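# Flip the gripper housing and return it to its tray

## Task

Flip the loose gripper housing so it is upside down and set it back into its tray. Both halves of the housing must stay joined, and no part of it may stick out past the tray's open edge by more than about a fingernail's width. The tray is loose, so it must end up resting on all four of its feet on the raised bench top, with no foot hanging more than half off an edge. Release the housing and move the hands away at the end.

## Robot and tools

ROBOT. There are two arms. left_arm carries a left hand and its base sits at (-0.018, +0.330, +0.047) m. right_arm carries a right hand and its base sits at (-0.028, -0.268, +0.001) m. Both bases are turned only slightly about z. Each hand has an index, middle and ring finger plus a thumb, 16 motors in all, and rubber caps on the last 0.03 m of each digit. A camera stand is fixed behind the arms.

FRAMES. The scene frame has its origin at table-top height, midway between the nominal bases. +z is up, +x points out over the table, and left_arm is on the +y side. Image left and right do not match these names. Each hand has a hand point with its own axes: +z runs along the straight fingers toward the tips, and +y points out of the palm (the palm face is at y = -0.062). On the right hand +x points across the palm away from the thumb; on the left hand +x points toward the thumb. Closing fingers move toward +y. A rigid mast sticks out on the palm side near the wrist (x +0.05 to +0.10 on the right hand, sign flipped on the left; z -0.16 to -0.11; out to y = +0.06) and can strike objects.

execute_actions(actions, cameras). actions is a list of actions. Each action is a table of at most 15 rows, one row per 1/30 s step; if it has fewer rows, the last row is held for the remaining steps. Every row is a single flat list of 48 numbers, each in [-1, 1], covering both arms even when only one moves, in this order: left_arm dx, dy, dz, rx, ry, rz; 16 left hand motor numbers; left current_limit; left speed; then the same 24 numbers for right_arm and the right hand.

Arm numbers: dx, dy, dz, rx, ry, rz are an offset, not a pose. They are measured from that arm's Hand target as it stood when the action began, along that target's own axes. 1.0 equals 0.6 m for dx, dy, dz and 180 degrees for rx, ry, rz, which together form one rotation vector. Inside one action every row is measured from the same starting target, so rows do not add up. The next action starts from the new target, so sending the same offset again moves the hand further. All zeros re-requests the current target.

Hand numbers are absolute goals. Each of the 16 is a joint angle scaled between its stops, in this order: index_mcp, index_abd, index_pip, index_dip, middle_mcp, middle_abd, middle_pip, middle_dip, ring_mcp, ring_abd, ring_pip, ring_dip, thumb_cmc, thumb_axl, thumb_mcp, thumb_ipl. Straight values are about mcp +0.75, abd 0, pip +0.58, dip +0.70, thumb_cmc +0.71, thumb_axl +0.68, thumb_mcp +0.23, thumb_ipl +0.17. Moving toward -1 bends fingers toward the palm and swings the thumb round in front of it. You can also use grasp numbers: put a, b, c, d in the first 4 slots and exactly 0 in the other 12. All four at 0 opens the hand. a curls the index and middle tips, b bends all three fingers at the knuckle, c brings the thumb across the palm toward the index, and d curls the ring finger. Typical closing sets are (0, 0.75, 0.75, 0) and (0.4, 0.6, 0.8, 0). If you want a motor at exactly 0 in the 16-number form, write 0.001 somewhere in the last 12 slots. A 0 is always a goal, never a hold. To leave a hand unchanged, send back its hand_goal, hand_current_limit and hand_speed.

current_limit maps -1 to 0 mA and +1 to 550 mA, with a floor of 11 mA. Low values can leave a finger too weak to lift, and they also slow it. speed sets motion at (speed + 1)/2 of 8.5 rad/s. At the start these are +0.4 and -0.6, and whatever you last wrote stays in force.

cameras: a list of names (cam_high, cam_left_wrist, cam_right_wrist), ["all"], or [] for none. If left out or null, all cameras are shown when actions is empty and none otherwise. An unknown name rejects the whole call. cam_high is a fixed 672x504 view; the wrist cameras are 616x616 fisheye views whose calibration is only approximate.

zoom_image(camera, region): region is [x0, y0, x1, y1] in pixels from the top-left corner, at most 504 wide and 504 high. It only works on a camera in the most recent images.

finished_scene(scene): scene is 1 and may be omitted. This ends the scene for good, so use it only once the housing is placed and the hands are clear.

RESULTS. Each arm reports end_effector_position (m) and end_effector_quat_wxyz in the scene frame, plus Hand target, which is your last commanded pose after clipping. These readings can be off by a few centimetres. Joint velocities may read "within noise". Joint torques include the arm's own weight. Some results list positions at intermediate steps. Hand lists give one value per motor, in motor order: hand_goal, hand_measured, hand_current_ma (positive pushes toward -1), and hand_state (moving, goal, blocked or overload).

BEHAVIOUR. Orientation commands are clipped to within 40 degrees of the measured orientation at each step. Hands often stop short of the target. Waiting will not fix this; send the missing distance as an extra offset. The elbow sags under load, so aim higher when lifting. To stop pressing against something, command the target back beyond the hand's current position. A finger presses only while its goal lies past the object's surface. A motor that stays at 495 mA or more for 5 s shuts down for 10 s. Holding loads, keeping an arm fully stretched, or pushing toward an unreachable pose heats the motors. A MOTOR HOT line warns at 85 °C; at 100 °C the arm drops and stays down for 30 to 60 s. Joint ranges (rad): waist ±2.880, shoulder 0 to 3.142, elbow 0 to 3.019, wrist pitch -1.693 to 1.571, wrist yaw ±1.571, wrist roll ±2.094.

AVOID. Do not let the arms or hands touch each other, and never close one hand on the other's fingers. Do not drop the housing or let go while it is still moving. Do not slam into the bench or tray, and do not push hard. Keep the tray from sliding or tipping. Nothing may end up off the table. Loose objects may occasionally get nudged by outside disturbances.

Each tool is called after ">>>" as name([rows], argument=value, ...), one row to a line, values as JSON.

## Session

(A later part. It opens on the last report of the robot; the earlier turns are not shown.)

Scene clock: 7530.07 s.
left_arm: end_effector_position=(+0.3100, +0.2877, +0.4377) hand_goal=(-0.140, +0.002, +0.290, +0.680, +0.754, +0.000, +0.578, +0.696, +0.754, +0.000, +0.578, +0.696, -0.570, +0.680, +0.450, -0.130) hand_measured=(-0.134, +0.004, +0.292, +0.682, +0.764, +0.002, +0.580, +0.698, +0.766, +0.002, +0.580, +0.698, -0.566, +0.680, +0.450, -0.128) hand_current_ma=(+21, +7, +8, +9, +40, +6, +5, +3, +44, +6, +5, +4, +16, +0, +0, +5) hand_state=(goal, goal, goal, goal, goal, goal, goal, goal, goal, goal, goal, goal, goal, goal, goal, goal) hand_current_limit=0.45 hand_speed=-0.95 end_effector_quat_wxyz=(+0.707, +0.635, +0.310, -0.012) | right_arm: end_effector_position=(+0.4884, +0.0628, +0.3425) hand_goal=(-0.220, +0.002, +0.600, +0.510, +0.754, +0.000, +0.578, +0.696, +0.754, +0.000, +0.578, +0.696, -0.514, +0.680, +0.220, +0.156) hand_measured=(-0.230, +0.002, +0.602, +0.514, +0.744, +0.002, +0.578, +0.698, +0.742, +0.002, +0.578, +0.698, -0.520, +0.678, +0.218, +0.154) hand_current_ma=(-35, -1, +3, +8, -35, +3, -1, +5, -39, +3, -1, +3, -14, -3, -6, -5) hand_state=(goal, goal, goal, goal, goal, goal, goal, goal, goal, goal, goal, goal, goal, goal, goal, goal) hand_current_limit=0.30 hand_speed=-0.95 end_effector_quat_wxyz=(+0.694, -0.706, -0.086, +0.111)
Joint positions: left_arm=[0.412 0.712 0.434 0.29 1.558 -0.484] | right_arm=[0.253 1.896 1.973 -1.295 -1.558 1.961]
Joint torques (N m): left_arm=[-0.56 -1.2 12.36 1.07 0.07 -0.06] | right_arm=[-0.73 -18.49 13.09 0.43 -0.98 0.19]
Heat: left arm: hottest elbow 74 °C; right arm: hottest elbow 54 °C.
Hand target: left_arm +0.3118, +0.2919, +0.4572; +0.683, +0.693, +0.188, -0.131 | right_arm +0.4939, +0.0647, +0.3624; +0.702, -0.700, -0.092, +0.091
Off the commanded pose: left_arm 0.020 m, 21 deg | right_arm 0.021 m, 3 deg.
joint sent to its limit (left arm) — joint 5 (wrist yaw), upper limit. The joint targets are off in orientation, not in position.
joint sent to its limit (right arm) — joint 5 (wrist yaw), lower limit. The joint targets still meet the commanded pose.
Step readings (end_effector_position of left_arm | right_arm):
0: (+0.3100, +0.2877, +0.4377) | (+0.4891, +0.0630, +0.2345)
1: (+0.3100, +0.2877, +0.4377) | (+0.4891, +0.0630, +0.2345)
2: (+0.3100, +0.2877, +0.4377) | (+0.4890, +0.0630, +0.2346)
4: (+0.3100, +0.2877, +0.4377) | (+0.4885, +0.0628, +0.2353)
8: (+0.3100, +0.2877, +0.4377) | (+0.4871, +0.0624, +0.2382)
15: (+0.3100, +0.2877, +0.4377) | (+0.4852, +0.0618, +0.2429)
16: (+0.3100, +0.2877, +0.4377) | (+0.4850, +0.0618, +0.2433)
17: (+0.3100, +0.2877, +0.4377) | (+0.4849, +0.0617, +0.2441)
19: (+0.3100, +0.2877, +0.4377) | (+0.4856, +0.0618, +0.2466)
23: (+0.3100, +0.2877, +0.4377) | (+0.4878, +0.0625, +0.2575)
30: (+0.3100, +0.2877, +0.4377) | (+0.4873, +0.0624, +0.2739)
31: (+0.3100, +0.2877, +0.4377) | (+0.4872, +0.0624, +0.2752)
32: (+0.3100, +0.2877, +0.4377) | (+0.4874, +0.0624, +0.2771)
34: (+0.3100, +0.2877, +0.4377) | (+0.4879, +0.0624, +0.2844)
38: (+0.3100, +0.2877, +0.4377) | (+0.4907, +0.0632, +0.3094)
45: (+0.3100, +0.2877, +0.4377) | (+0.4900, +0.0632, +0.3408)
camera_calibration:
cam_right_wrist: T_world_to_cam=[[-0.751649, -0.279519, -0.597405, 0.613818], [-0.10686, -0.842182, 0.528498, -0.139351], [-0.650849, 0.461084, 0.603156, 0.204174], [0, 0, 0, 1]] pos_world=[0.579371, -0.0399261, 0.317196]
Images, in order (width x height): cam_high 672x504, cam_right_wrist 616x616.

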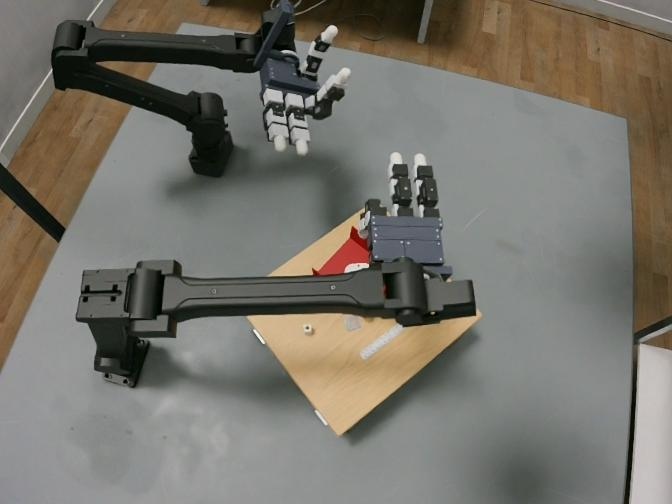

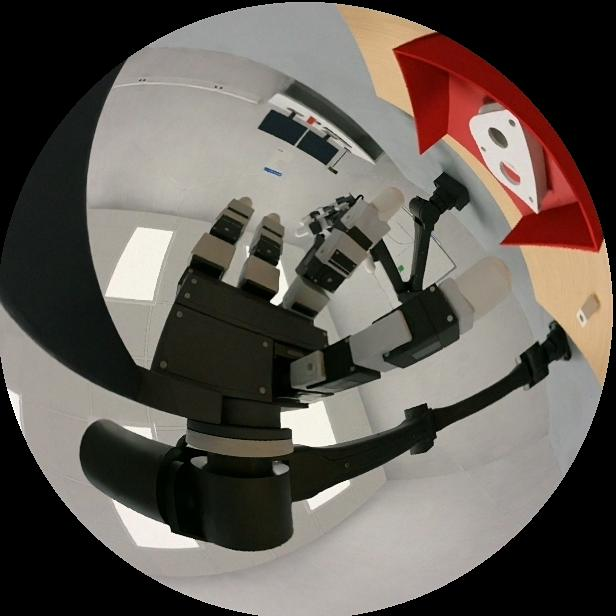

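>>> execute_actions([
  [[0,0,0,0,0,0,-0.14,0.001,0.29,0.68,0.754,0,0.577,0.696,0.754,0,0.577,0.696,-0.571,0.68,0.45,-0.13,0.45,-0.95,-0.02,-0.14,0,0,0,0,-0.22,0.001,0.61,0.51,0.754,0,0.577,0.696,0.754,0,0.577,0.696,-0.514,0.68,0.225,0.16,0.3,-0.95]],
  [[0,0,0,0,0,0,-0.14,0.001,0.29,0.68,0.754,0,0.577,0.696,0.754,0,0.577,0.696,-0.571,0.68,0.45,-0.13,0.45,-0.95,-0.08,-0.12,-0.03,-0.0167,0.044,0,-0.22,0.001,0.61,0.51,0.754,0,0.577,0.696,0.754,0,0.577,0.696,-0.514,0.68,0.225,0.16,0.3,-0.95]],
  [[0,0,0,0,0,0,-0.14,0.001,0.29,0.68,0.754,0,0.577,0.696,0.754,0,0.577,0.696,-0.571,0.68,0.45,-0.13,0.45,-0.95,-0.026,0.008,-0.148,-0.0003,0.0693,0.0036,-0.22,0.001,0.61,0.51,0.754,0,0.577,0.696,0.754,0,0.577,0.696,-0.514,0.68,0.225,0.16,0.3,-0.95]],
  [[0,0,0,0,0,0,-0.14,0.001,0.29,0.68,0.754,0,0.577,0.696,0.754,0,0.577,0.696,-0.571,0.68,0.45,-0.13,0.45,-0.95,0.008,0.008,-0.1665,-0.0003,0.0693,0.0036,-0.22,0.001,0.61,0.51,0.754,0,0.577,0.696,0.754,0,0.577,0.696,-0.514,0.68,0.225,0.16,0.3,-0.95]],
], cameras=["all"])

>>> zoom_image(camera="cam_high", region=[310, 220, 420, 330])

>>> zoom_image(camera="cam_left_wrist", region=[270, 225, 340, 295])

Scene clock: 7560.20 s.
left_arm: end_effector_position=(+0.3100, +0.2877, +0.4377) hand_goal=(-0.140, +0.002, +0.290, +0.680, +0.754, +0.000, +0.578, +0.696, +0.754, +0.000, +0.578, +0.696, -0.570, +0.680, +0.450, -0.130) hand_measured=(-0.134, +0.004, +0.292, +0.682, +0.764, +0.002, +0.580, +0.698, +0.766, +0.002, +0.580, +0.698, -0.566, +0.680, +0.450, -0.128) hand_current_ma=(+21, +7, +8, +9, +40, +6, +5, +3, +44, +6, +5, +4, +16, +0, +0, +5) hand_state=(goal, goal, goal, goal, goal, goal, goal, goal, goal, goal, goal, goal, goal, goal, goal, goal) hand_current_limit=0.45 hand_speed=-0.95 end_effector_quat_wxyz=(+0.707, +0.635, +0.310, -0.012) | right_arm: end_effector_position=(+0.4344, -0.1615, +0.5126) hand_goal=(-0.220, +0.002, +0.610, +0.510, +0.754, +0.000, +0.578, +0.696, +0.754, +0.000, +0.578, +0.696, -0.514, +0.680, +0.226, +0.160) hand_measured=(-0.224, +0.002, +0.608, +0.514, +0.744, +0.002, +0.578, +0.698, +0.742, +0.002, +0.578, +0.698, -0.518, +0.678, +0.224, +0.158) hand_current_ma=(-9, -1, -7, +8, -35, +3, -1, +5, -39, +3, -1, +3, -11, -3, -4, -5) hand_state=(goal, goal, goal, goal, goal, goal, goal, goal, goal, goal, goal, goal, goal, goal, goal, goal) hand_current_limit=0.30 hand_speed=-0.95 end_effector_quat_wxyz=(-0.668, +0.738, -0.071, +0.059)
Joint positions: left_arm=[0.412 0.712 0.434 0.29 1.558 -0.484] | right_arm=[-0.16 1.543 1.995 -1.512 -1.456 2.092]
Joint torques (N m): left_arm=[-0.91 -0.73 12.45 1.17 0.04 -0.01] | right_arm=[-0.62 -13.45 8.5 1.26 -0.98 0.18]
Heat: left arm: hottest elbow 75 °C; right arm: hottest elbow 59 °C.
Hand target: left_arm +0.3118, +0.2919, +0.4572; +0.683, +0.693, +0.188, -0.131 | right_arm +0.4310, -0.1587, +0.5180; -0.680, +0.716, -0.112, +0.109
Off the commanded pose: left_arm 0.020 m, 21 deg | right_arm 0.007 m, 8 deg.
joint sent to its limit (left arm) — joint 5 (wrist yaw), upper limit. The joint targets are off in orientation, not in position.
joint sent to its limit (right arm) — joint 6 (wrist roll), upper limit. The joint targets are off in orientation, not in position.
Step readings (end_effector_position of left_arm | right_arm):
0: (+0.3100, +0.2877, +0.4377) | (+0.4884, +0.0628, +0.3425)
1: (+0.3100, +0.2877, +0.4377) | (+0.4883, +0.0627, +0.3428)
2: (+0.3100, +0.2877, +0.4377) | (+0.4879, +0.0626, +0.3451)
4: (+0.3100, +0.2877, +0.4377) | (+0.4871, +0.0621, +0.3539)
8: (+0.3100, +0.2877, +0.4377) | (+0.4862, +0.0620, +0.3864)
15: (+0.3100, +0.2877, +0.4377) | (+0.4798, +0.0604, +0.4296)
16: (+0.3100, +0.2877, +0.4377) | (+0.4793, +0.0601, +0.4316)
17: (+0.3100, +0.2877, +0.4377) | (+0.4783, +0.0588, +0.4325)
19: (+0.3100, +0.2877, +0.4377) | (+0.4736, +0.0540, +0.4345)
23: (+0.3100, +0.2877, +0.4377) | (+0.4599, +0.0450, +0.4537)
30: (+0.3100, +0.2877, +0.4377) | (+0.4390, +0.0354, +0.5007)
31: (+0.3100, +0.2877, +0.4377) | (+0.4382, +0.0338, +0.5039)
32: (+0.3100, +0.2877, +0.4377) | (+0.4384, +0.0289, +0.5065)
34: (+0.3100, +0.2877, +0.4377) | (+0.4385, +0.0158, +0.5061)
38: (+0.3100, +0.2877, +0.4377) | (+0.4439, -0.0298, +0.5067)
45: (+0.3100, +0.2877, +0.4377) | (+0.4434, -0.0665, +0.5132)
46: (+0.3100, +0.2877, +0.4377) | (+0.4423, -0.0660, +0.5133)
47: (+0.3100, +0.2877, +0.4377) | (+0.4417, -0.0686, +0.5124)
49: (+0.3100, +0.2877, +0.4377) | (+0.4378, -0.0796, +0.5074)
53: (+0.3100, +0.2877, +0.4377) | (+0.4397, -0.1293, +0.5044)
60: (+0.3100, +0.2877, +0.4377) | (+0.4370, -0.1669, +0.5127)
camera_calibration:
cam_left_wrist: T_world_to_cam=[[-0.898556, -0.363174, -0.246376, 0.453406], [-0.142528, 0.772467, -0.618854, 0.0407048], [0.415069, -0.52096, -0.745868, 0.470258], [0, 0, 0, 1]] pos_world=[0.218023, 0.378208, 0.487649]
cam_right_wrist: T_world_to_cam=[[-0.789042, 0.0304617, -0.613584, 0.686832], [-0.479978, -0.653966, 0.584764, -0.26026], [-0.38345, 0.75591, 0.530628, 0.138411], [0, 0, 0, 1]] pos_world=[0.470094, -0.29575, 0.500175]

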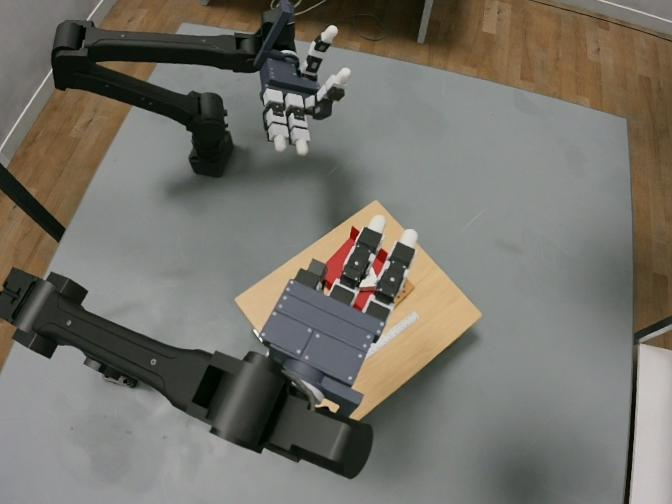

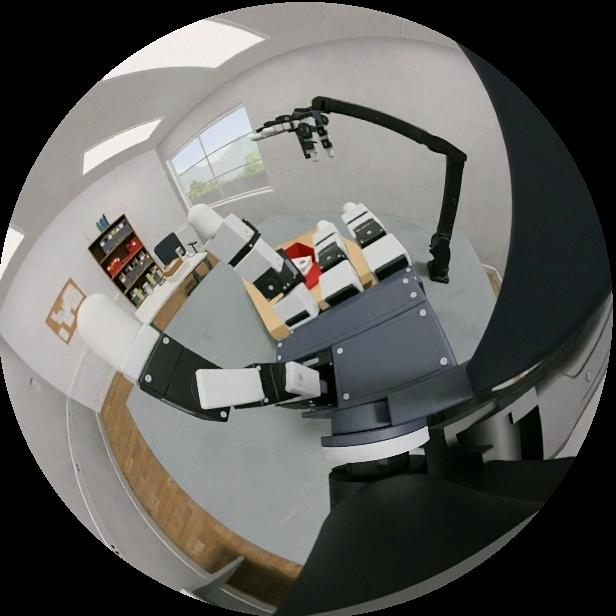

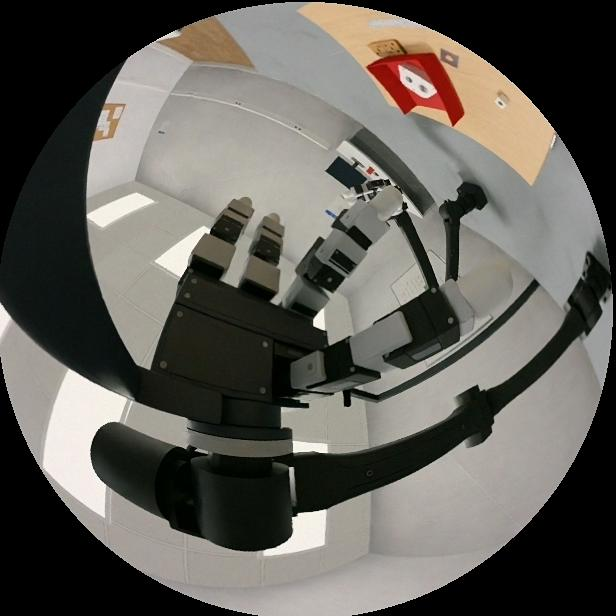

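Scaled by 4.582 from the camera's 672x504 image, which has a finer 960x720 frame.

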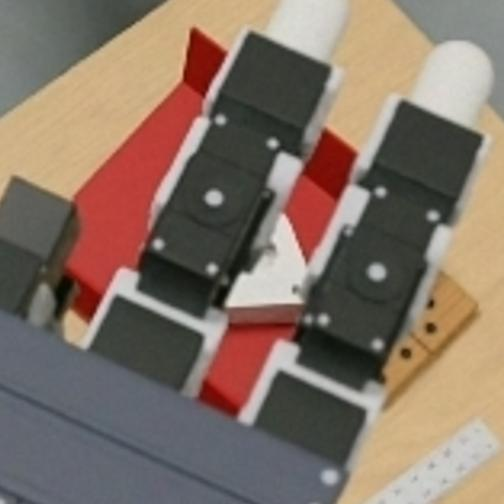

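Scaled by 7.200 from the camera's 616x616 image, which has a finer 880x880 frame.

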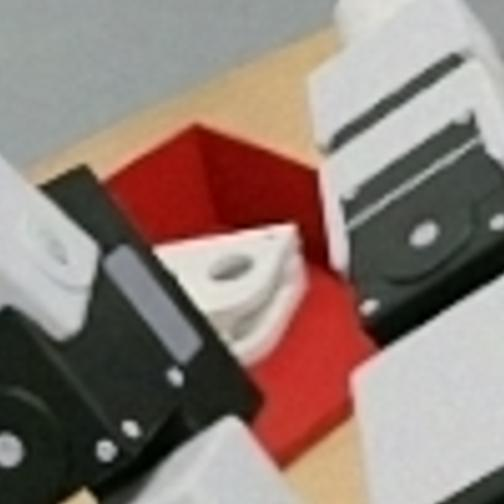

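>>> execute_actions([
  [[0.03,0.0,0.03,0,0,0,-0.14,0.001,0.29,0.68,0.754,0,0.577,0.696,0.754,0,0.577,0.696,-0.571,0.68,0.45,-0.13,0.45,-0.95,0.0157,0,-0.16,0,0,0,-0.22,0.001,0.61,0.51,0.754,0,0.577,0.696,0.754,0,0.577,0.696,-0.514,0.68,0.225,0.16,0.3,-0.95]],
], cameras=["all"])

>>> zoom_image(camera="cam_high", region=[310, 220, 420, 330])

>>> zoom_image(camera="cam_high", region=[336, 250, 386, 300])

>>> zoom_image(camera="cam_right_wrist", region=[360, 40, 480, 160])

Scene clock: 7567.77 s.
left_arm: end_effector_position=(+0.3265, +0.2765, +0.4190) hand_goal=(-0.140, +0.002, +0.290, +0.680, +0.754, +0.000, +0.578, +0.696, +0.754, +0.000, +0.578, +0.696, -0.570, +0.680, +0.450, -0.130) hand_measured=(-0.134, +0.004, +0.292, +0.682, +0.764, +0.002, +0.580, +0.698, +0.766, +0.002, +0.580, +0.698, -0.566, +0.680, +0.450, -0.128) hand_current_ma=(+20, +7, +8, +9, +40, +6, +5, +3, +44, +6, +5, +4, +16, +0, +0, +5) hand_state=(goal, goal, goal, goal, goal, goal, goal, goal, goal, goal, goal, goal, goal, goal, goal, goal) hand_current_limit=0.45 hand_speed=-0.95 end_effector_quat_wxyz=(+0.705, +0.635, +0.312, -0.054) | right_arm: end_effector_position=(+0.4155, -0.2560, +0.5168) hand_goal=(-0.220, +0.002, +0.610, +0.510, +0.754, +0.000, +0.578, +0.696, +0.754, +0.000, +0.578, +0.696, -0.514, +0.680, +0.226, +0.160) hand_measured=(-0.224, +0.002, +0.608, +0.514, +0.744, +0.002, +0.578, +0.698, +0.742, +0.002, +0.578, +0.698, -0.518, +0.678, +0.224, +0.158) hand_current_ma=(-10, -1, -7, +7, -35, +3, -1, +5, -39, +3, -1, +3, -11, -3, -3, -5) hand_state=(goal, goal, goal, goal, goal, goal, goal, goal, goal, goal, goal, goal, goal, goal, goal, goal) hand_current_limit=0.30 hand_speed=-0.95 end_effector_quat_wxyz=(+0.683, -0.706, +0.141, -0.127)
Joint positions: left_arm=[0.355 0.798 0.439 0.307 1.558 -0.482] | right_arm=[-0.399 1.487 1.925 -1.636 -1.532 1.956]
Joint torques (N m): left_arm=[-1.79 -1.9 13.46 1.96 0.11 0.36] | right_arm=[-0.21 -11.99 8.79 0.28 -1.02 -0.01]
Heat: left arm: hottest elbow 75 °C; right arm: hottest elbow 58 °C.
Hand target: left_arm +0.3293, +0.2756, +0.4486; +0.683, +0.693, +0.188, -0.131 | right_arm +0.4101, -0.2529, +0.5229; +0.680, -0.716, +0.112, -0.109
Off the commanded pose: left_arm 0.030 m, 18 deg | right_arm 0.009 m, 4 deg.
joint sent to its limit (left arm) — joint 5 (wrist yaw), upper limit. The joint targets are off in orientation, not in position.
Step readings (end_effector_position of left_arm | right_arm):
0: (+0.3100, +0.2877, +0.4377) | (+0.4344, -0.1615, +0.5126)
1: (+0.3100, +0.2877, +0.4377) | (+0.4342, -0.1616, +0.5128)
2: (+0.3105, +0.2874, +0.4370) | (+0.4336, -0.1650, +0.5133)
4: (+0.3140, +0.2852, +0.4331) | (+0.4293, -0.1769, +0.5131)
8: (+0.3237, +0.2785, +0.4213) | (+0.4240, -0.2308, +0.5129)
15: (+0.3268, +0.2767, +0.4179) | (+0.4167, -0.2590, +0.5175)
camera_calibration:
cam_left_wrist: T_world_to_cam=[[-0.930477, -0.316449, -0.184586, 0.431226], [-0.135331, 0.765118, -0.629507, 0.0442882], [0.340437, -0.560762, -0.754751, 0.482831], [0, 0, 0, 1]] pos_world=[0.242866, 0.373328, 0.471895]
cam_right_wrist: T_world_to_cam=[[-0.755671, 0.221865, -0.616228, 0.713864], [-0.609631, -0.582178, 0.537976, -0.237164], [-0.239397, 0.782205, 0.575191, 0.124343], [0, 0, 0, 1]] pos_world=[0.424631, -0.393715, 0.49597]

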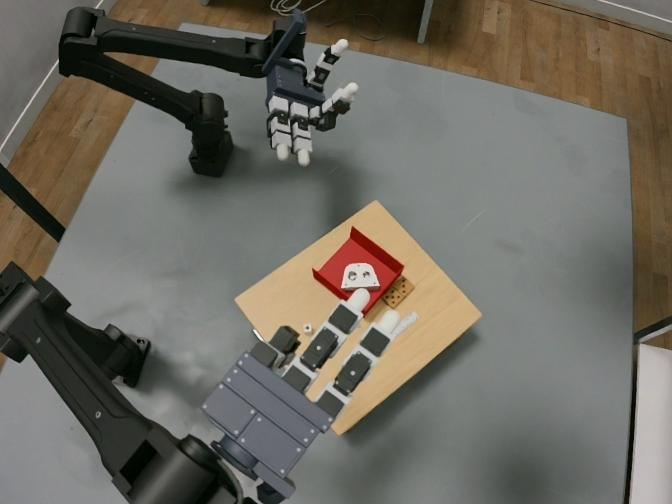

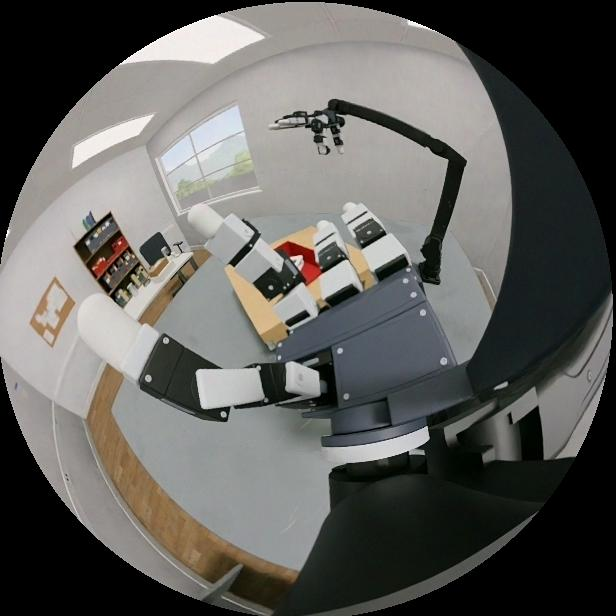

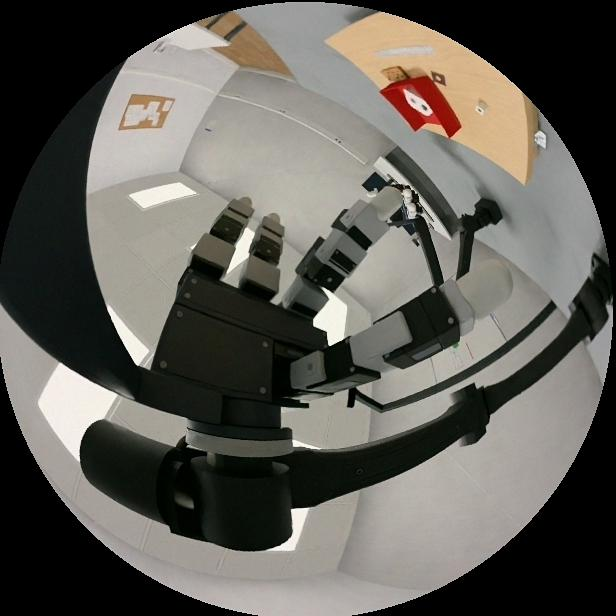

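Scaled by 4.582 from the camera's 672x504 image, which has a finer 960x720 frame.

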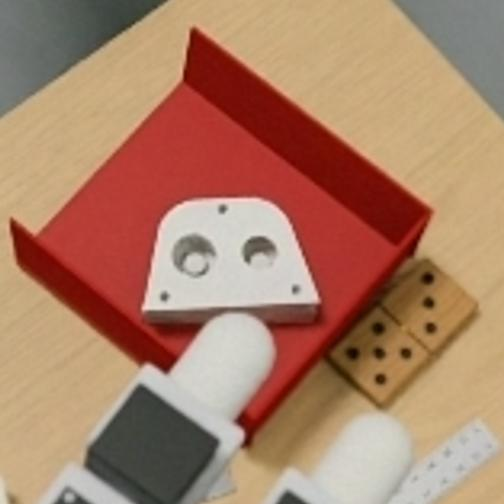

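Scaled by 10.080 from the camera's 672x504 image, which has a finer 960x720 frame.

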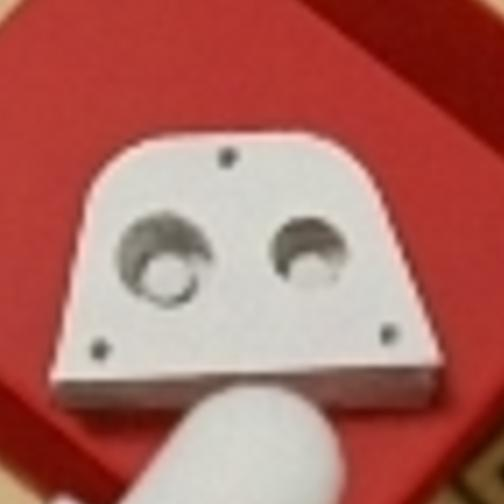

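Scaled by 4.200 from the camera's 616x616 image, which has a finer 880x880 frame.

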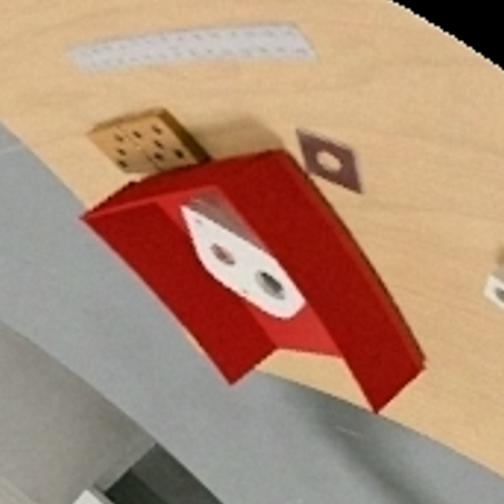

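>>> execute_actions([
  [[0,0,0,0,0,0,-0.14,0.001,0.29,0.68,0.754,0,0.577,0.696,0.754,0,0.577,0.696,-0.571,0.68,0.45,-0.13,0.45,-0.95,-0.0413,-0.0167,0.1525,0.0003,-0.0693,-0.0037,-0.22,0.001,0.61,0.51,0.754,0,0.577,0.696,0.754,0,0.577,0.696,-0.514,0.68,0.18,0.16,0.3,-0.95]],
  [[0,0,0,0,0,0,-0.14,0.001,0.29,0.68,0.754,0,0.577,0.696,0.754,0,0.577,0.696,-0.571,0.68,0.45,-0.13,0.45,-0.95,-0.0073,-0.0125,0.158,0.0003,-0.0693,-0.0037,-0.22,0.001,0.61,0.51,0.754,0,0.577,0.696,0.754,0,0.577,0.696,-0.514,0.68,0.18,0.16,0.3,-0.95]],
  [[0,0,0,0,0,0,-0.14,0.001,0.29,0.68,0.754,0,0.577,0.696,0.754,0,0.577,0.696,-0.571,0.68,0.45,-0.13,0.45,-0.95,0.0268,-0.0125,0.1555,0,0,0,-0.22,0.001,0.61,0.51,0.754,0,0.577,0.696,0.754,0,0.577,0.696,-0.514,0.68,0.18,0.16,0.3,-0.95]],
  [[0,0,0,0,0,0,-0.14,0.001,0.29,0.68,0.754,0,0.577,0.696,0.754,0,0.577,0.696,-0.571,0.68,0.45,-0.13,0.45,-0.95,0.083,0.05,0.0343,0.0167,-0.044,0,-0.22,0.001,0.61,0.51,0.754,0,0.577,0.696,0.754,0,0.577,0.696,-0.514,0.68,0.18,0.16,0.3,-0.95]],
  [[0,0,0,0,0,0,-0.14,0.001,0.29,0.68,0.754,0,0.577,0.696,0.754,0,0.577,0.696,-0.571,0.68,0.45,-0.13,0.45,-0.95,0,0.13,0,0,0,0,-0.22,0.001,0.61,0.51,0.754,0,0.577,0.696,0.754,0,0.577,0.696,-0.514,0.68,0.18,0.16,0.3,-0.95]],
], cameras=["cam_high","cam_right_wrist"])

Scene clock: 7652.60 s.
left_arm: end_effector_position=(+0.3259, +0.2762, +0.4206) hand_goal=(-0.140, +0.002, +0.290, +0.680, +0.754, +0.000, +0.578, +0.696, +0.754, +0.000, +0.578, +0.696, -0.570, +0.680, +0.450, -0.130) hand_measured=(-0.134, +0.004, +0.292, +0.682, +0.764, +0.002, +0.580, +0.698, +0.766, +0.002, +0.580, +0.698, -0.566, +0.680, +0.450, -0.128) hand_current_ma=(+20, +7, +8, +9, +40, +6, +5, +3, +44, +6, +5, +4, +16, +0, +0, +5) hand_state=(goal, goal, goal, goal, goal, goal, goal, goal, goal, goal, goal, goal, goal, goal, goal, goal) hand_current_limit=0.45 hand_speed=-0.95 end_effector_quat_wxyz=(+0.705, +0.637, +0.308, -0.050) | right_arm: end_effector_position=(+0.4775, +0.0555, +0.4133) hand_goal=(-0.220, +0.002, +0.610, +0.510, +0.754, +0.000, +0.578, +0.696, +0.754, +0.000, +0.578, +0.696, -0.514, +0.680, +0.180, +0.160) hand_measured=(-0.226, +0.002, +0.608, +0.512, +0.744, +0.002, +0.578, +0.698, +0.742, +0.002, +0.578, +0.698, -0.516, +0.678, +0.182, +0.158) hand_current_ma=(-16, -1, -7, +7, -35, +3, -1, +5, -39, +3, -1, +3, -7, -3, +3, -4) hand_state=(goal, goal, goal, goal, goal, goal, goal, goal, goal, goal, goal, goal, goal, goal, goal, goal) hand_current_limit=0.30 hand_speed=-0.95 end_effector_quat_wxyz=(+0.693, -0.707, -0.083, +0.110)
Joint positions: left_arm=[0.355 0.798 0.439 0.318 1.558 -0.482] | right_arm=[0.247 1.9 2.17 -1.518 -1.556 1.934]
Joint torques (N m): left_arm=[-1.61 -2.02 13.37 1.96 0.13 0.23] | right_arm=[-0.32 -19.72 8.61 0.95 -1.07 0.01]
Heat: left arm: hottest elbow 79 °C; right arm: hottest elbow 54 °C.
Hand target: left_arm +0.3293, +0.2755, +0.4486; +0.683, +0.693, +0.188, -0.131 | right_arm +0.4718, +0.0571, +0.4251; +0.702, -0.700, -0.092, +0.091
Off the commanded pose: left_arm 0.028 m, 18 deg | right_arm 0.013 m, 3 deg.
joint sent to its limit (left arm) — joint 5 (wrist yaw), upper limit. The joint targets are off in orientation, not in position.
joint sent to its limit (right arm) — joint 5 (wrist yaw), lower limit. The joint targets still meet the commanded pose.
Step readings (end_effector_position of left_arm | right_arm):
0: (+0.3265, +0.2765, +0.4190) | (+0.4156, -0.2561, +0.5168)
1: (+0.3265, +0.2765, +0.4190) | (+0.4155, -0.2553, +0.5168)
2: (+0.3265, +0.2765, +0.4190) | (+0.4152, -0.2524, +0.5168)
4: (+0.3264, +0.2764, +0.4192) | (+0.4132, -0.2345, +0.5166)
8: (+0.3263, +0.2763, +0.4196) | (+0.4038, -0.1776, +0.5163)
15: (+0.3261, +0.2763, +0.4200) | (+0.4047, -0.1513, +0.5185)
16: (+0.3261, +0.2762, +0.4200) | (+0.4058, -0.1518, +0.5183)
17: (+0.3261, +0.2762, +0.4201) | (+0.4070, -0.1497, +0.5180)
19: (+0.3261, +0.2762, +0.4201) | (+0.4092, -0.1371, +0.5187)
23: (+0.3260, +0.2762, +0.4203) | (+0.4061, -0.0863, +0.5165)
30: (+0.3260, +0.2762, +0.4204) | (+0.4128, -0.0562, +0.5135)
31: (+0.3259, +0.2762, +0.4204) | (+0.4141, -0.0568, +0.5136)
32: (+0.3259, +0.2762, +0.4204) | (+0.4150, -0.0553, +0.5141)
34: (+0.3259, +0.2762, +0.4204) | (+0.4188, -0.0454, +0.5176)
38: (+0.3259, +0.2762, +0.4205) | (+0.4126, +0.0021, +0.5212)
45: (+0.3259, +0.2762, +0.4205) | (+0.4119, +0.0390, +0.5183)
46: (+0.3259, +0.2762, +0.4205) | (+0.4144, +0.0379, +0.5181)
47: (+0.3259, +0.2762, +0.4205) | (+0.4168, +0.0378, +0.5188)
49: (+0.3259, +0.2762, +0.4205) | (+0.4247, +0.0402, +0.5211)
53: (+0.3259, +0.2762, +0.4205) | (+0.4459, +0.0454, +0.5093)
60: (+0.3259, +0.2762, +0.4206) | (+0.4751, +0.0539, +0.4769)
61: (+0.3259, +0.2762, +0.4206) | (+0.4766, +0.0543, +0.4748)
62: (+0.3259, +0.2762, +0.4206) | (+0.4776, +0.0546, +0.4720)
64: (+0.3259, +0.2762, +0.4206) | (+0.4759, +0.0545, +0.4617)
68: (+0.3259, +0.2762, +0.4206) | (+0.4726, +0.0541, +0.4337)
75: (+0.3259, +0.2762, +0.4206) | (+0.4767, +0.0553, +0.4104)
camera_calibration:
cam_right_wrist: T_world_to_cam=[[-0.754274, -0.275946, -0.595756, 0.646301], [-0.112031, -0.83999, 0.53091, -0.182743], [-0.646932, 0.467195, 0.602668, 0.15574], [0, 0, 0, 1]] pos_world=[0.567768, -0.0479199, 0.388198]
Images, in order (width x height): cam_high 672x504, cam_right_wrist 616x616.

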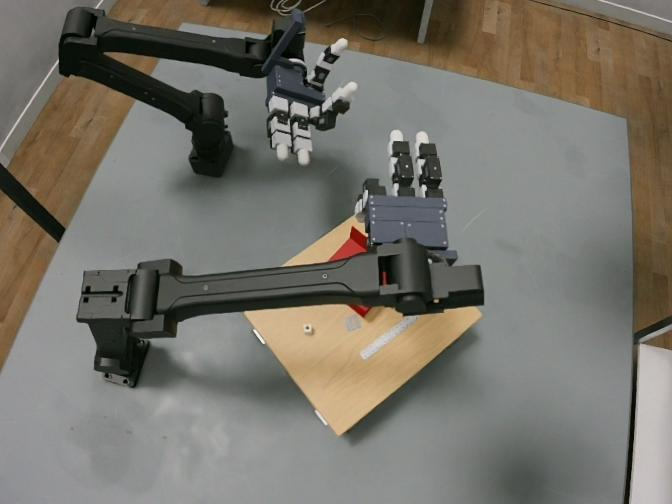

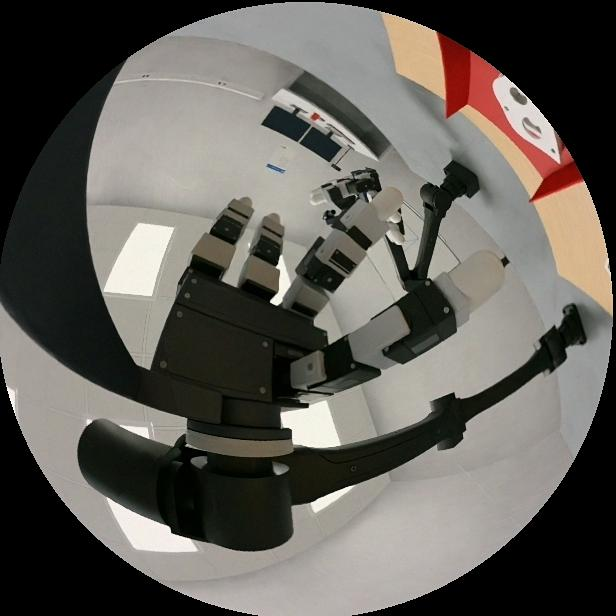

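>>> execute_actions([
  [[0.0292,-0.0598,0.0021,0,0,0,-0.14,0.001,0.29,0.68,0.754,0,0.577,0.696,0.754,0,0.577,0.696,-0.571,0.68,0.45,-0.13,0.45,-0.95,0.006,0.14,0,0,0,0,-0.22,0.001,0.61,0.51,0.754,0,0.577,0.696,0.754,0,0.577,0.696,-0.514,0.68,0.11,0.16,0.3,-0.93]],
  [[0,0,0,0,0,0,-0.14,0.001,0.29,0.68,0.754,0,0.577,0.696,0.754,0,0.577,0.696,-0.571,0.68,0.45,-0.13,0.45,-0.95,0,0.10,0,0,0,0,-0.22,0.001,0.61,0.51,0.754,0,0.577,0.696,0.754,0,0.577,0.696,-0.514,0.68,0.11,0.16,0.3,-0.93]],
], cameras=["cam_high","cam_right_wrist"])

>>> zoom_image(camera="cam_high", region=[320, 220, 400, 300])

>>> zoom_image(camera="cam_right_wrist", region=[360, 10, 616, 266])

Scene clock: 7682.33 s.
left_arm: end_effector_position=(+0.3299, +0.2773, +0.4072) hand_goal=(-0.140, +0.002, +0.290, +0.680, +0.754, +0.000, +0.578, +0.696, +0.754, +0.000, +0.578, +0.696, -0.570, +0.680, +0.450, -0.130) hand_measured=(-0.134, +0.004, +0.292, +0.682, +0.764, +0.002, +0.580, +0.698, +0.766, +0.002, +0.580, +0.698, -0.566, +0.680, +0.450, -0.128) hand_current_ma=(+20, +7, +8, +9, +40, +6, +5, +3, +44, +6, +5, +4, +16, +0, +0, +5) hand_state=(goal, goal, goal, goal, goal, goal, goal, goal, goal, goal, goal, goal, goal, goal, goal, goal) hand_current_limit=0.45 hand_speed=-0.95 end_effector_quat_wxyz=(+0.706, +0.643, +0.294, -0.035) | right_arm: end_effector_position=(+0.4752, +0.0551, +0.2813) hand_goal=(-0.220, +0.002, +0.610, +0.510, +0.754, +0.000, +0.578, +0.696, +0.754, +0.000, +0.578, +0.696, -0.514, +0.680, +0.110, +0.160) hand_measured=(-0.226, +0.002, +0.608, +0.512, +0.744, +0.002, +0.578, +0.698, +0.742, +0.002, +0.578, +0.698, -0.516, +0.678, +0.114, +0.158) hand_current_ma=(-16, -1, -7, +7, -35, +3, -1, +5, -39, +3, -1, +3, -7, -3, +11, -4) hand_state=(goal, goal, goal, goal, goal, goal, goal, goal, goal, goal, goal, goal, goal, goal, goal, goal) hand_current_limit=0.30 hand_speed=-0.93 end_effector_quat_wxyz=(+0.695, -0.706, -0.094, +0.101)
Joint positions: left_arm=[0.354 0.854 0.42 0.376 1.558 -0.42] | right_arm=[0.247 1.888 1.813 -1.353 -1.557 1.726]
Joint torques (N m): left_arm=[-1.38 -1.67 9.07 1.96 0.13 0.36] | right_arm=[-0.32 -17.49 8.99 0.65 -1.04 0.04]
Heat: left arm: hottest elbow 78 °C; right arm: hottest elbow 55 °C.
Hand target: left_arm +0.3293, +0.2756, +0.4087; +0.683, +0.693, +0.188, -0.131 | right_arm +0.4755, +0.0585, +0.2812; +0.702, -0.700, -0.092, +0.091
Off the commanded pose: left_arm 0.002 m, 18 deg | right_arm 0.003 m, 2 deg.
joint sent to its limit (left arm) — joint 5 (wrist yaw), upper limit. The joint targets are off in orientation, not in position.
joint sent to its limit (right arm) — joint 5 (wrist yaw), lower limit. The joint targets still meet the commanded pose.
Step readings (end_effector_position of left_arm | right_arm):
0: (+0.3259, +0.2762, +0.4206) | (+0.4775, +0.0555, +0.4133)
1: (+0.3258, +0.2761, +0.4207) | (+0.4776, +0.0556, +0.4122)
2: (+0.3258, +0.2761, +0.4211) | (+0.4770, +0.0556, +0.4086)
4: (+0.3266, +0.2763, +0.4209) | (+0.4725, +0.0544, +0.3954)
8: (+0.3305, +0.2777, +0.4133) | (+0.4694, +0.0535, +0.3575)
15: (+0.3306, +0.2775, +0.4061) | (+0.4741, +0.0547, +0.3364)
16: (+0.3304, +0.2775, +0.4063) | (+0.4747, +0.0549, +0.3362)
17: (+0.3303, +0.2774, +0.4066) | (+0.4753, +0.0553, +0.3338)
19: (+0.3302, +0.2774, +0.4068) | (+0.4742, +0.0551, +0.3238)
23: (+0.3300, +0.2773, +0.4070) | (+0.4699, +0.0535, +0.2941)
30: (+0.3299, +0.2773, +0.4071) | (+0.4733, +0.0545, +0.2815)
camera_calibration:
cam_right_wrist: T_world_to_cam=[[-0.737145, -0.27358, -0.617877, 0.563762], [-0.122904, -0.844845, 0.520703, -0.104999], [-0.664464, 0.459773, 0.589149, 0.246528], [0, 0, 0, 1]] pos_world=[0.566478, -0.047821, 0.257767]
Images, in order (width x height): cam_high 672x504, cam_right_wrist 616x616.

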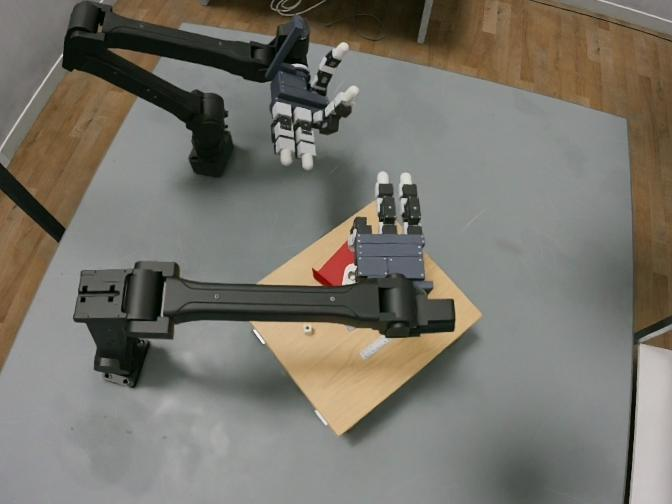

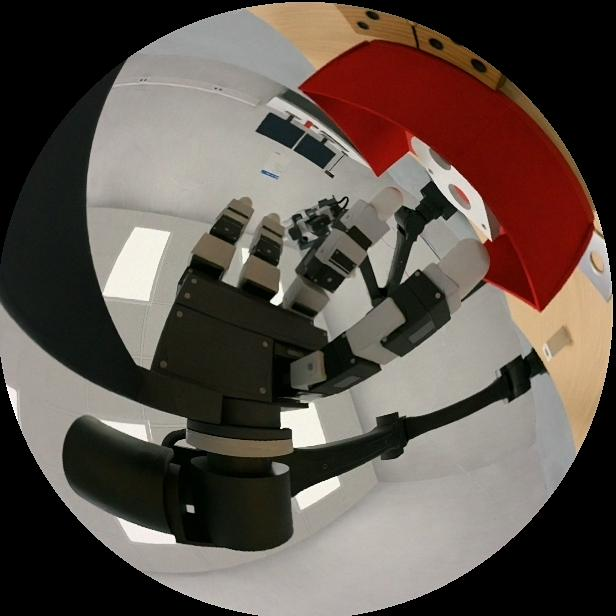

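Scaled by 6.300 from the camera's 672x504 image, which has a finer 960x720 frame.

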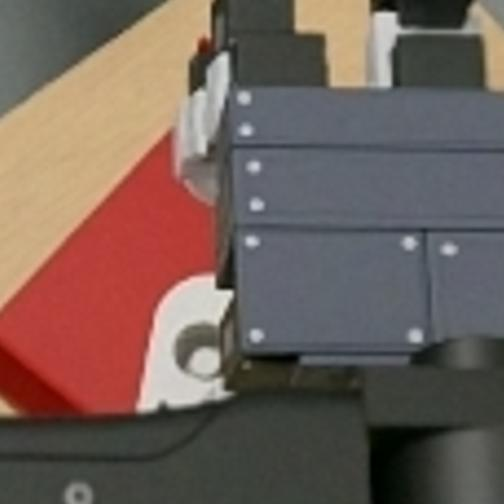

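Scaled by 1.969 from the camera's 616x616 image, which has a finer 880x880 frame.

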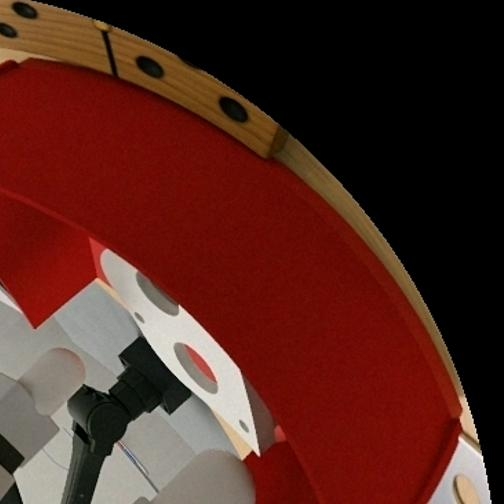

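>>> execute_actions([
  [[0,0,0,0,0,0,-0.14,0.001,0.29,0.68,0.754,0,0.577,0.696,0.754,0,0.577,0.696,-0.571,0.68,0.45,-0.13,0.45,-0.95,0,0.035,0,0,0,0,-0.22,0.001,0.61,0.51,0.754,0,0.577,0.696,0.754,0,0.577,0.696,-0.514,0.68,0.11,0.16,0.3,-0.93]],
  [[0,0,0,0,0,0,-0.14,0.001,0.29,0.68,0.754,0,0.577,0.696,0.754,0,0.577,0.696,-0.571,0.68,0.45,-0.13,0.45,-0.95,0,0.02,0,0,0,0,-0.22,0.001,0.61,0.51,0.754,0,0.577,0.696,0.754,0,0.577,0.696,-0.514,0.68,0.11,0.16,0.3,-0.93]],
], cameras=["cam_high","cam_right_wrist","cam_left_wrist"])

>>> zoom_image(camera="cam_high", region=[336, 250, 376, 290])

>>> zoom_image(camera="cam_right_wrist", region=[380, 120, 520, 260])

>>> zoom_image(camera="cam_left_wrist", region=[270, 235, 330, 295])

Scene clock: 7702.10 s.
left_arm: end_effector_position=(+0.3298, +0.2772, +0.4072) hand_goal=(-0.140, +0.002, +0.290, +0.680, +0.754, +0.000, +0.578, +0.696, +0.754, +0.000, +0.578, +0.696, -0.570, +0.680, +0.450, -0.130) hand_measured=(-0.134, +0.004, +0.292, +0.682, +0.764, +0.002, +0.580, +0.698, +0.766, +0.002, +0.580, +0.698, -0.566, +0.680, +0.450, -0.128) hand_current_ma=(+20, +7, +8, +9, +40, +6, +5, +3, +44, +6, +5, +4, +16, +0, +0, +5) hand_state=(goal, goal, goal, goal, goal, goal, goal, goal, goal, goal, goal, goal, goal, goal, goal, goal) hand_current_limit=0.45 hand_speed=-0.95 end_effector_quat_wxyz=(+0.706, +0.644, +0.294, -0.035) | right_arm: end_effector_position=(+0.4751, +0.0551, +0.2551) hand_goal=(-0.220, +0.002, +0.610, +0.510, +0.754, +0.000, +0.578, +0.696, +0.754, +0.000, +0.578, +0.696, -0.514, +0.680, +0.110, +0.160) hand_measured=(-0.226, +0.002, +0.608, +0.512, +0.744, +0.002, +0.578, +0.698, +0.742, +0.002, +0.578, +0.698, -0.516, +0.678, +0.114, +0.158) hand_current_ma=(-16, -1, -7, +7, -35, +3, -1, +5, -39, +3, -1, +3, -7, -3, +11, -4) hand_state=(goal, goal, goal, goal, goal, goal, goal, goal, goal, goal, goal, goal, goal, goal, goal, goal) hand_current_limit=0.30 hand_speed=-0.93 end_effector_quat_wxyz=(+0.696, -0.704, -0.102, +0.093)
Joint positions: left_arm=[0.354 0.854 0.42 0.376 1.558 -0.419] | right_arm=[0.247 1.888 1.745 -1.274 -1.558 1.714]
Joint torques (N m): left_arm=[-1.79 -1.85 9.24 1.84 0.13 0.35] | right_arm=[-0.38 -16.38 8.7 0.75 -1.02 0.18]
Heat: left arm: hottest elbow 69 °C; right arm: hottest elbow 54 °C.
Hand target: left_arm +0.3293, +0.2756, +0.4087; +0.683, +0.693, +0.188, -0.131 | right_arm +0.4755, +0.0585, +0.2480; +0.702, -0.700, -0.092, +0.091
Off the commanded pose: left_arm 0.002 m, 18 deg | right_arm 0.008 m, 1 deg.
joint sent to its limit (left arm) — joint 5 (wrist yaw), upper limit. The joint targets are off in orientation, not in position.
joint sent to its limit (right arm) — joint 5 (wrist yaw), lower limit. The joint targets still meet the commanded pose.
Step readings (end_effector_position of left_arm | right_arm):
0: (+0.3298, +0.2772, +0.4072) | (+0.4752, +0.0551, +0.2813)
1: (+0.3298, +0.2772, +0.4072) | (+0.4752, +0.0551, +0.2812)
2: (+0.3298, +0.2772, +0.4072) | (+0.4753, +0.0551, +0.2803)
4: (+0.3298, +0.2772, +0.4072) | (+0.4751, +0.0551, +0.2771)
8: (+0.3298, +0.2772, +0.4072) | (+0.4729, +0.0544, +0.2681)
15: (+0.3298, +0.2772, +0.4072) | (+0.4743, +0.0548, +0.2657)
16: (+0.3298, +0.2772, +0.4072) | (+0.4746, +0.0549, +0.2655)
17: (+0.3298, +0.2772, +0.4072) | (+0.4748, +0.0550, +0.2649)
19: (+0.3298, +0.2772, +0.4072) | (+0.4746, +0.0549, +0.2629)
23: (+0.3298, +0.2772, +0.4072) | (+0.4731, +0.0545, +0.2574)
30: (+0.3298, +0.2772, +0.4072) | (+0.4745, +0.0549, +0.2559)
camera_calibration:
cam_left_wrist: T_world_to_cam=[[-0.919754, -0.31054, -0.240036, 0.449784], [-0.101168, 0.778469, -0.619476, 0.0177686], [0.379233, -0.545482, -0.747417, 0.453135], [0, 0, 0, 1]] pos_world=[0.243645, 0.373021, 0.457653]
cam_right_wrist: T_world_to_cam=[[-0.723617, -0.269631, -0.635356, 0.545307], [-0.133848, -0.848242, 0.512415, -0.0838283], [-0.677099, 0.455833, 0.577713, 0.271028], [0, 0, 0, 1]] pos_world=[0.566886, -0.0476189, 0.232843]

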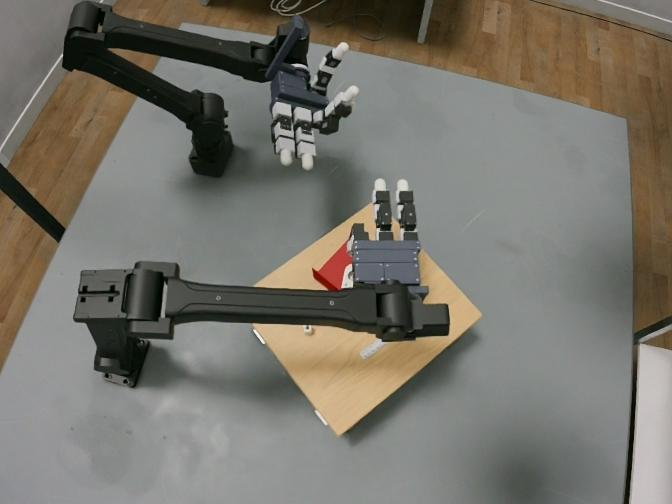

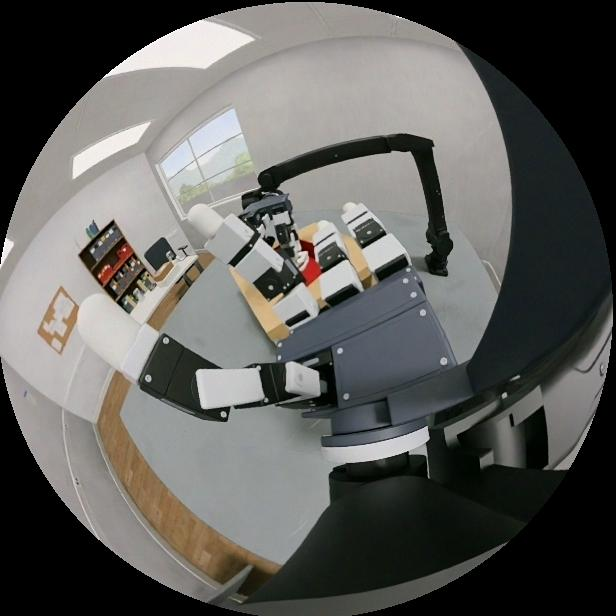

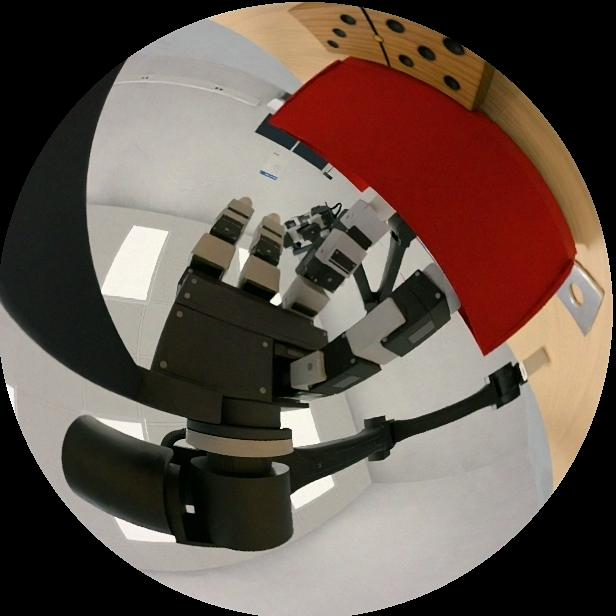

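Scaled by 12.600 from the camera's 672x504 image, which has a finer 960x720 frame.

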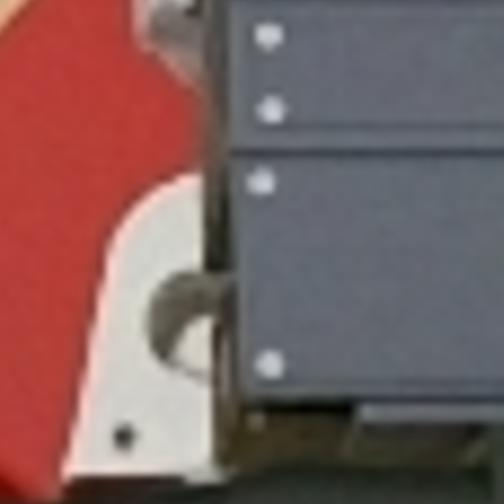

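Scaled by 3.600 from the camera's 616x616 image, which has a finer 880x880 frame.

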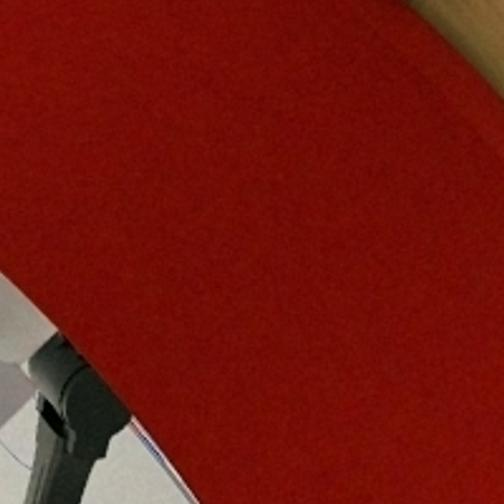

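Scaled by 8.400 from the camera's 616x616 image, which has a finer 880x880 frame.

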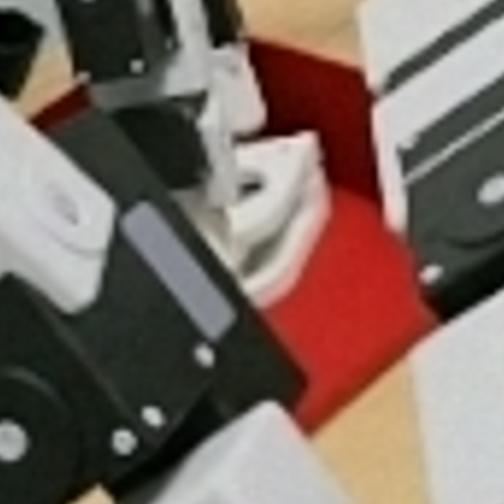

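>>> execute_actions([
  [[0,0,0,0,0,0,-0.14,0.001,0.29,0.68,0.754,0,0.577,0.696,0.754,0,0.577,0.696,-0.571,0.68,0.45,-0.13,0.45,-0.95,0,0.008,0,0,0,0,-0.22,0.001,0.61,0.51,0.754,0,0.577,0.696,0.754,0,0.577,0.696,-0.514,0.68,0.11,0.16,0.3,-0.93]],
], cameras=["cam_high"])

>>> zoom_image(camera="cam_high", region=[336, 250, 376, 290])

Scene clock: 7707.07 s.
left_arm: end_effector_position=(+0.3298, +0.2772, +0.4072) hand_goal=(-0.140, +0.002, +0.290, +0.680, +0.754, +0.000, +0.578, +0.696, +0.754, +0.000, +0.578, +0.696, -0.570, +0.680, +0.450, -0.130) hand_measured=(-0.134, +0.004, +0.292, +0.682, +0.764, +0.002, +0.580, +0.698, +0.766, +0.002, +0.580, +0.698, -0.566, +0.680, +0.450, -0.128) hand_current_ma=(+20, +7, +8, +9, +40, +6, +5, +3, +44, +6, +5, +4, +16, +0, +0, +5) hand_state=(goal, goal, goal, goal, goal, goal, goal, goal, goal, goal, goal, goal, goal, goal, goal, goal) hand_current_limit=0.45 hand_speed=-0.95 end_effector_quat_wxyz=(+0.706, +0.644, +0.294, -0.035) | right_arm: end_effector_position=(+0.4755, +0.0552, +0.2512) hand_goal=(-0.220, +0.002, +0.610, +0.510, +0.754, +0.000, +0.578, +0.696, +0.754, +0.000, +0.578, +0.696, -0.514, +0.680, +0.110, +0.160) hand_measured=(-0.226, +0.002, +0.608, +0.512, +0.744, +0.002, +0.578, +0.698, +0.742, +0.002, +0.578, +0.698, -0.516, +0.678, +0.114, +0.158) hand_current_ma=(-16, -1, -7, +7, -35, +3, -1, +5, -39, +3, -1, +3, -7, -3, +11, -4) hand_state=(goal, goal, goal, goal, goal, goal, goal, goal, goal, goal, goal, goal, goal, goal, goal, goal) hand_current_limit=0.30 hand_speed=-0.93 end_effector_quat_wxyz=(+0.697, -0.704, -0.104, +0.091)
Joint positions: left_arm=[0.354 0.854 0.42 0.376 1.558 -0.419] | right_arm=[0.247 1.888 1.734 -1.256 -1.558 1.716]
Joint torques (N m): left_arm=[-2.26 -0.79 8.88 1.76 0.15 0.35] | right_arm=[-0.62 -16.32 8.59 0.7 -1.02 0.18]
Heat: left arm: hottest elbow 67 °C; right arm: hottest elbow 54 °C.
Hand target: left_arm +0.3293, +0.2756, +0.4087; +0.683, +0.693, +0.188, -0.131 | right_arm +0.4756, +0.0585, +0.2433; +0.702, -0.700, -0.092, +0.091
Off the commanded pose: left_arm 0.002 m, 18 deg | right_arm 0.009 m, 2 deg.
joint sent to its limit (left arm) — joint 5 (wrist yaw), upper limit. The joint targets are off in orientation, not in position.
joint sent to its limit (right arm) — joint 5 (wrist yaw), lower limit. The joint targets still meet the commanded pose.
Step readings (end_effector_position of left_arm | right_arm):
0: (+0.3298, +0.2772, +0.4072) | (+0.4751, +0.0551, +0.2551)
1: (+0.3298, +0.2772, +0.4072) | (+0.4751, +0.0551, +0.2551)
2: (+0.3298, +0.2772, +0.4072) | (+0.4751, +0.0551, +0.2550)
4: (+0.3298, +0.2772, +0.4072) | (+0.4752, +0.0551, +0.2541)
8: (+0.3298, +0.2772, +0.4072) | (+0.4747, +0.0549, +0.2519)
15: (+0.3298, +0.2772, +0.4072) | (+0.4753, +0.0551, +0.2512)
Images, in order (width x height): cam_high 672x504.

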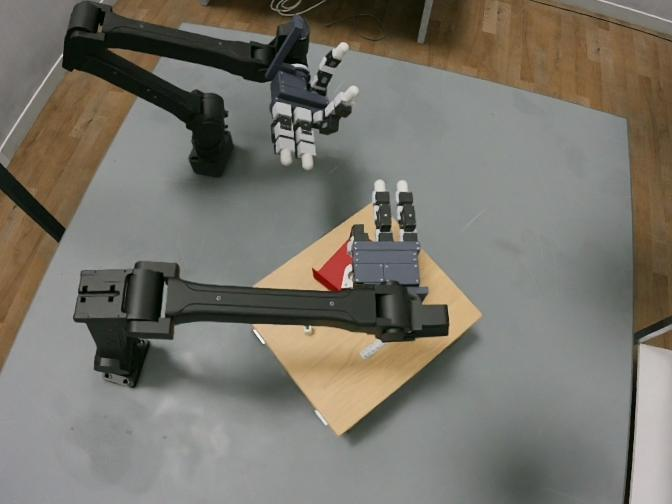

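Scaled by 12.600 from the camera's 672x504 image, which has a finer 960x720 frame.

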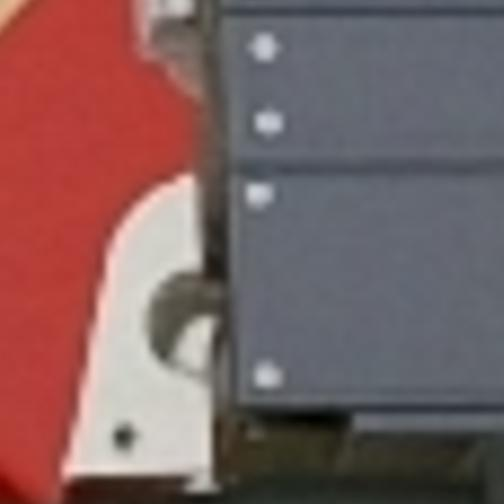

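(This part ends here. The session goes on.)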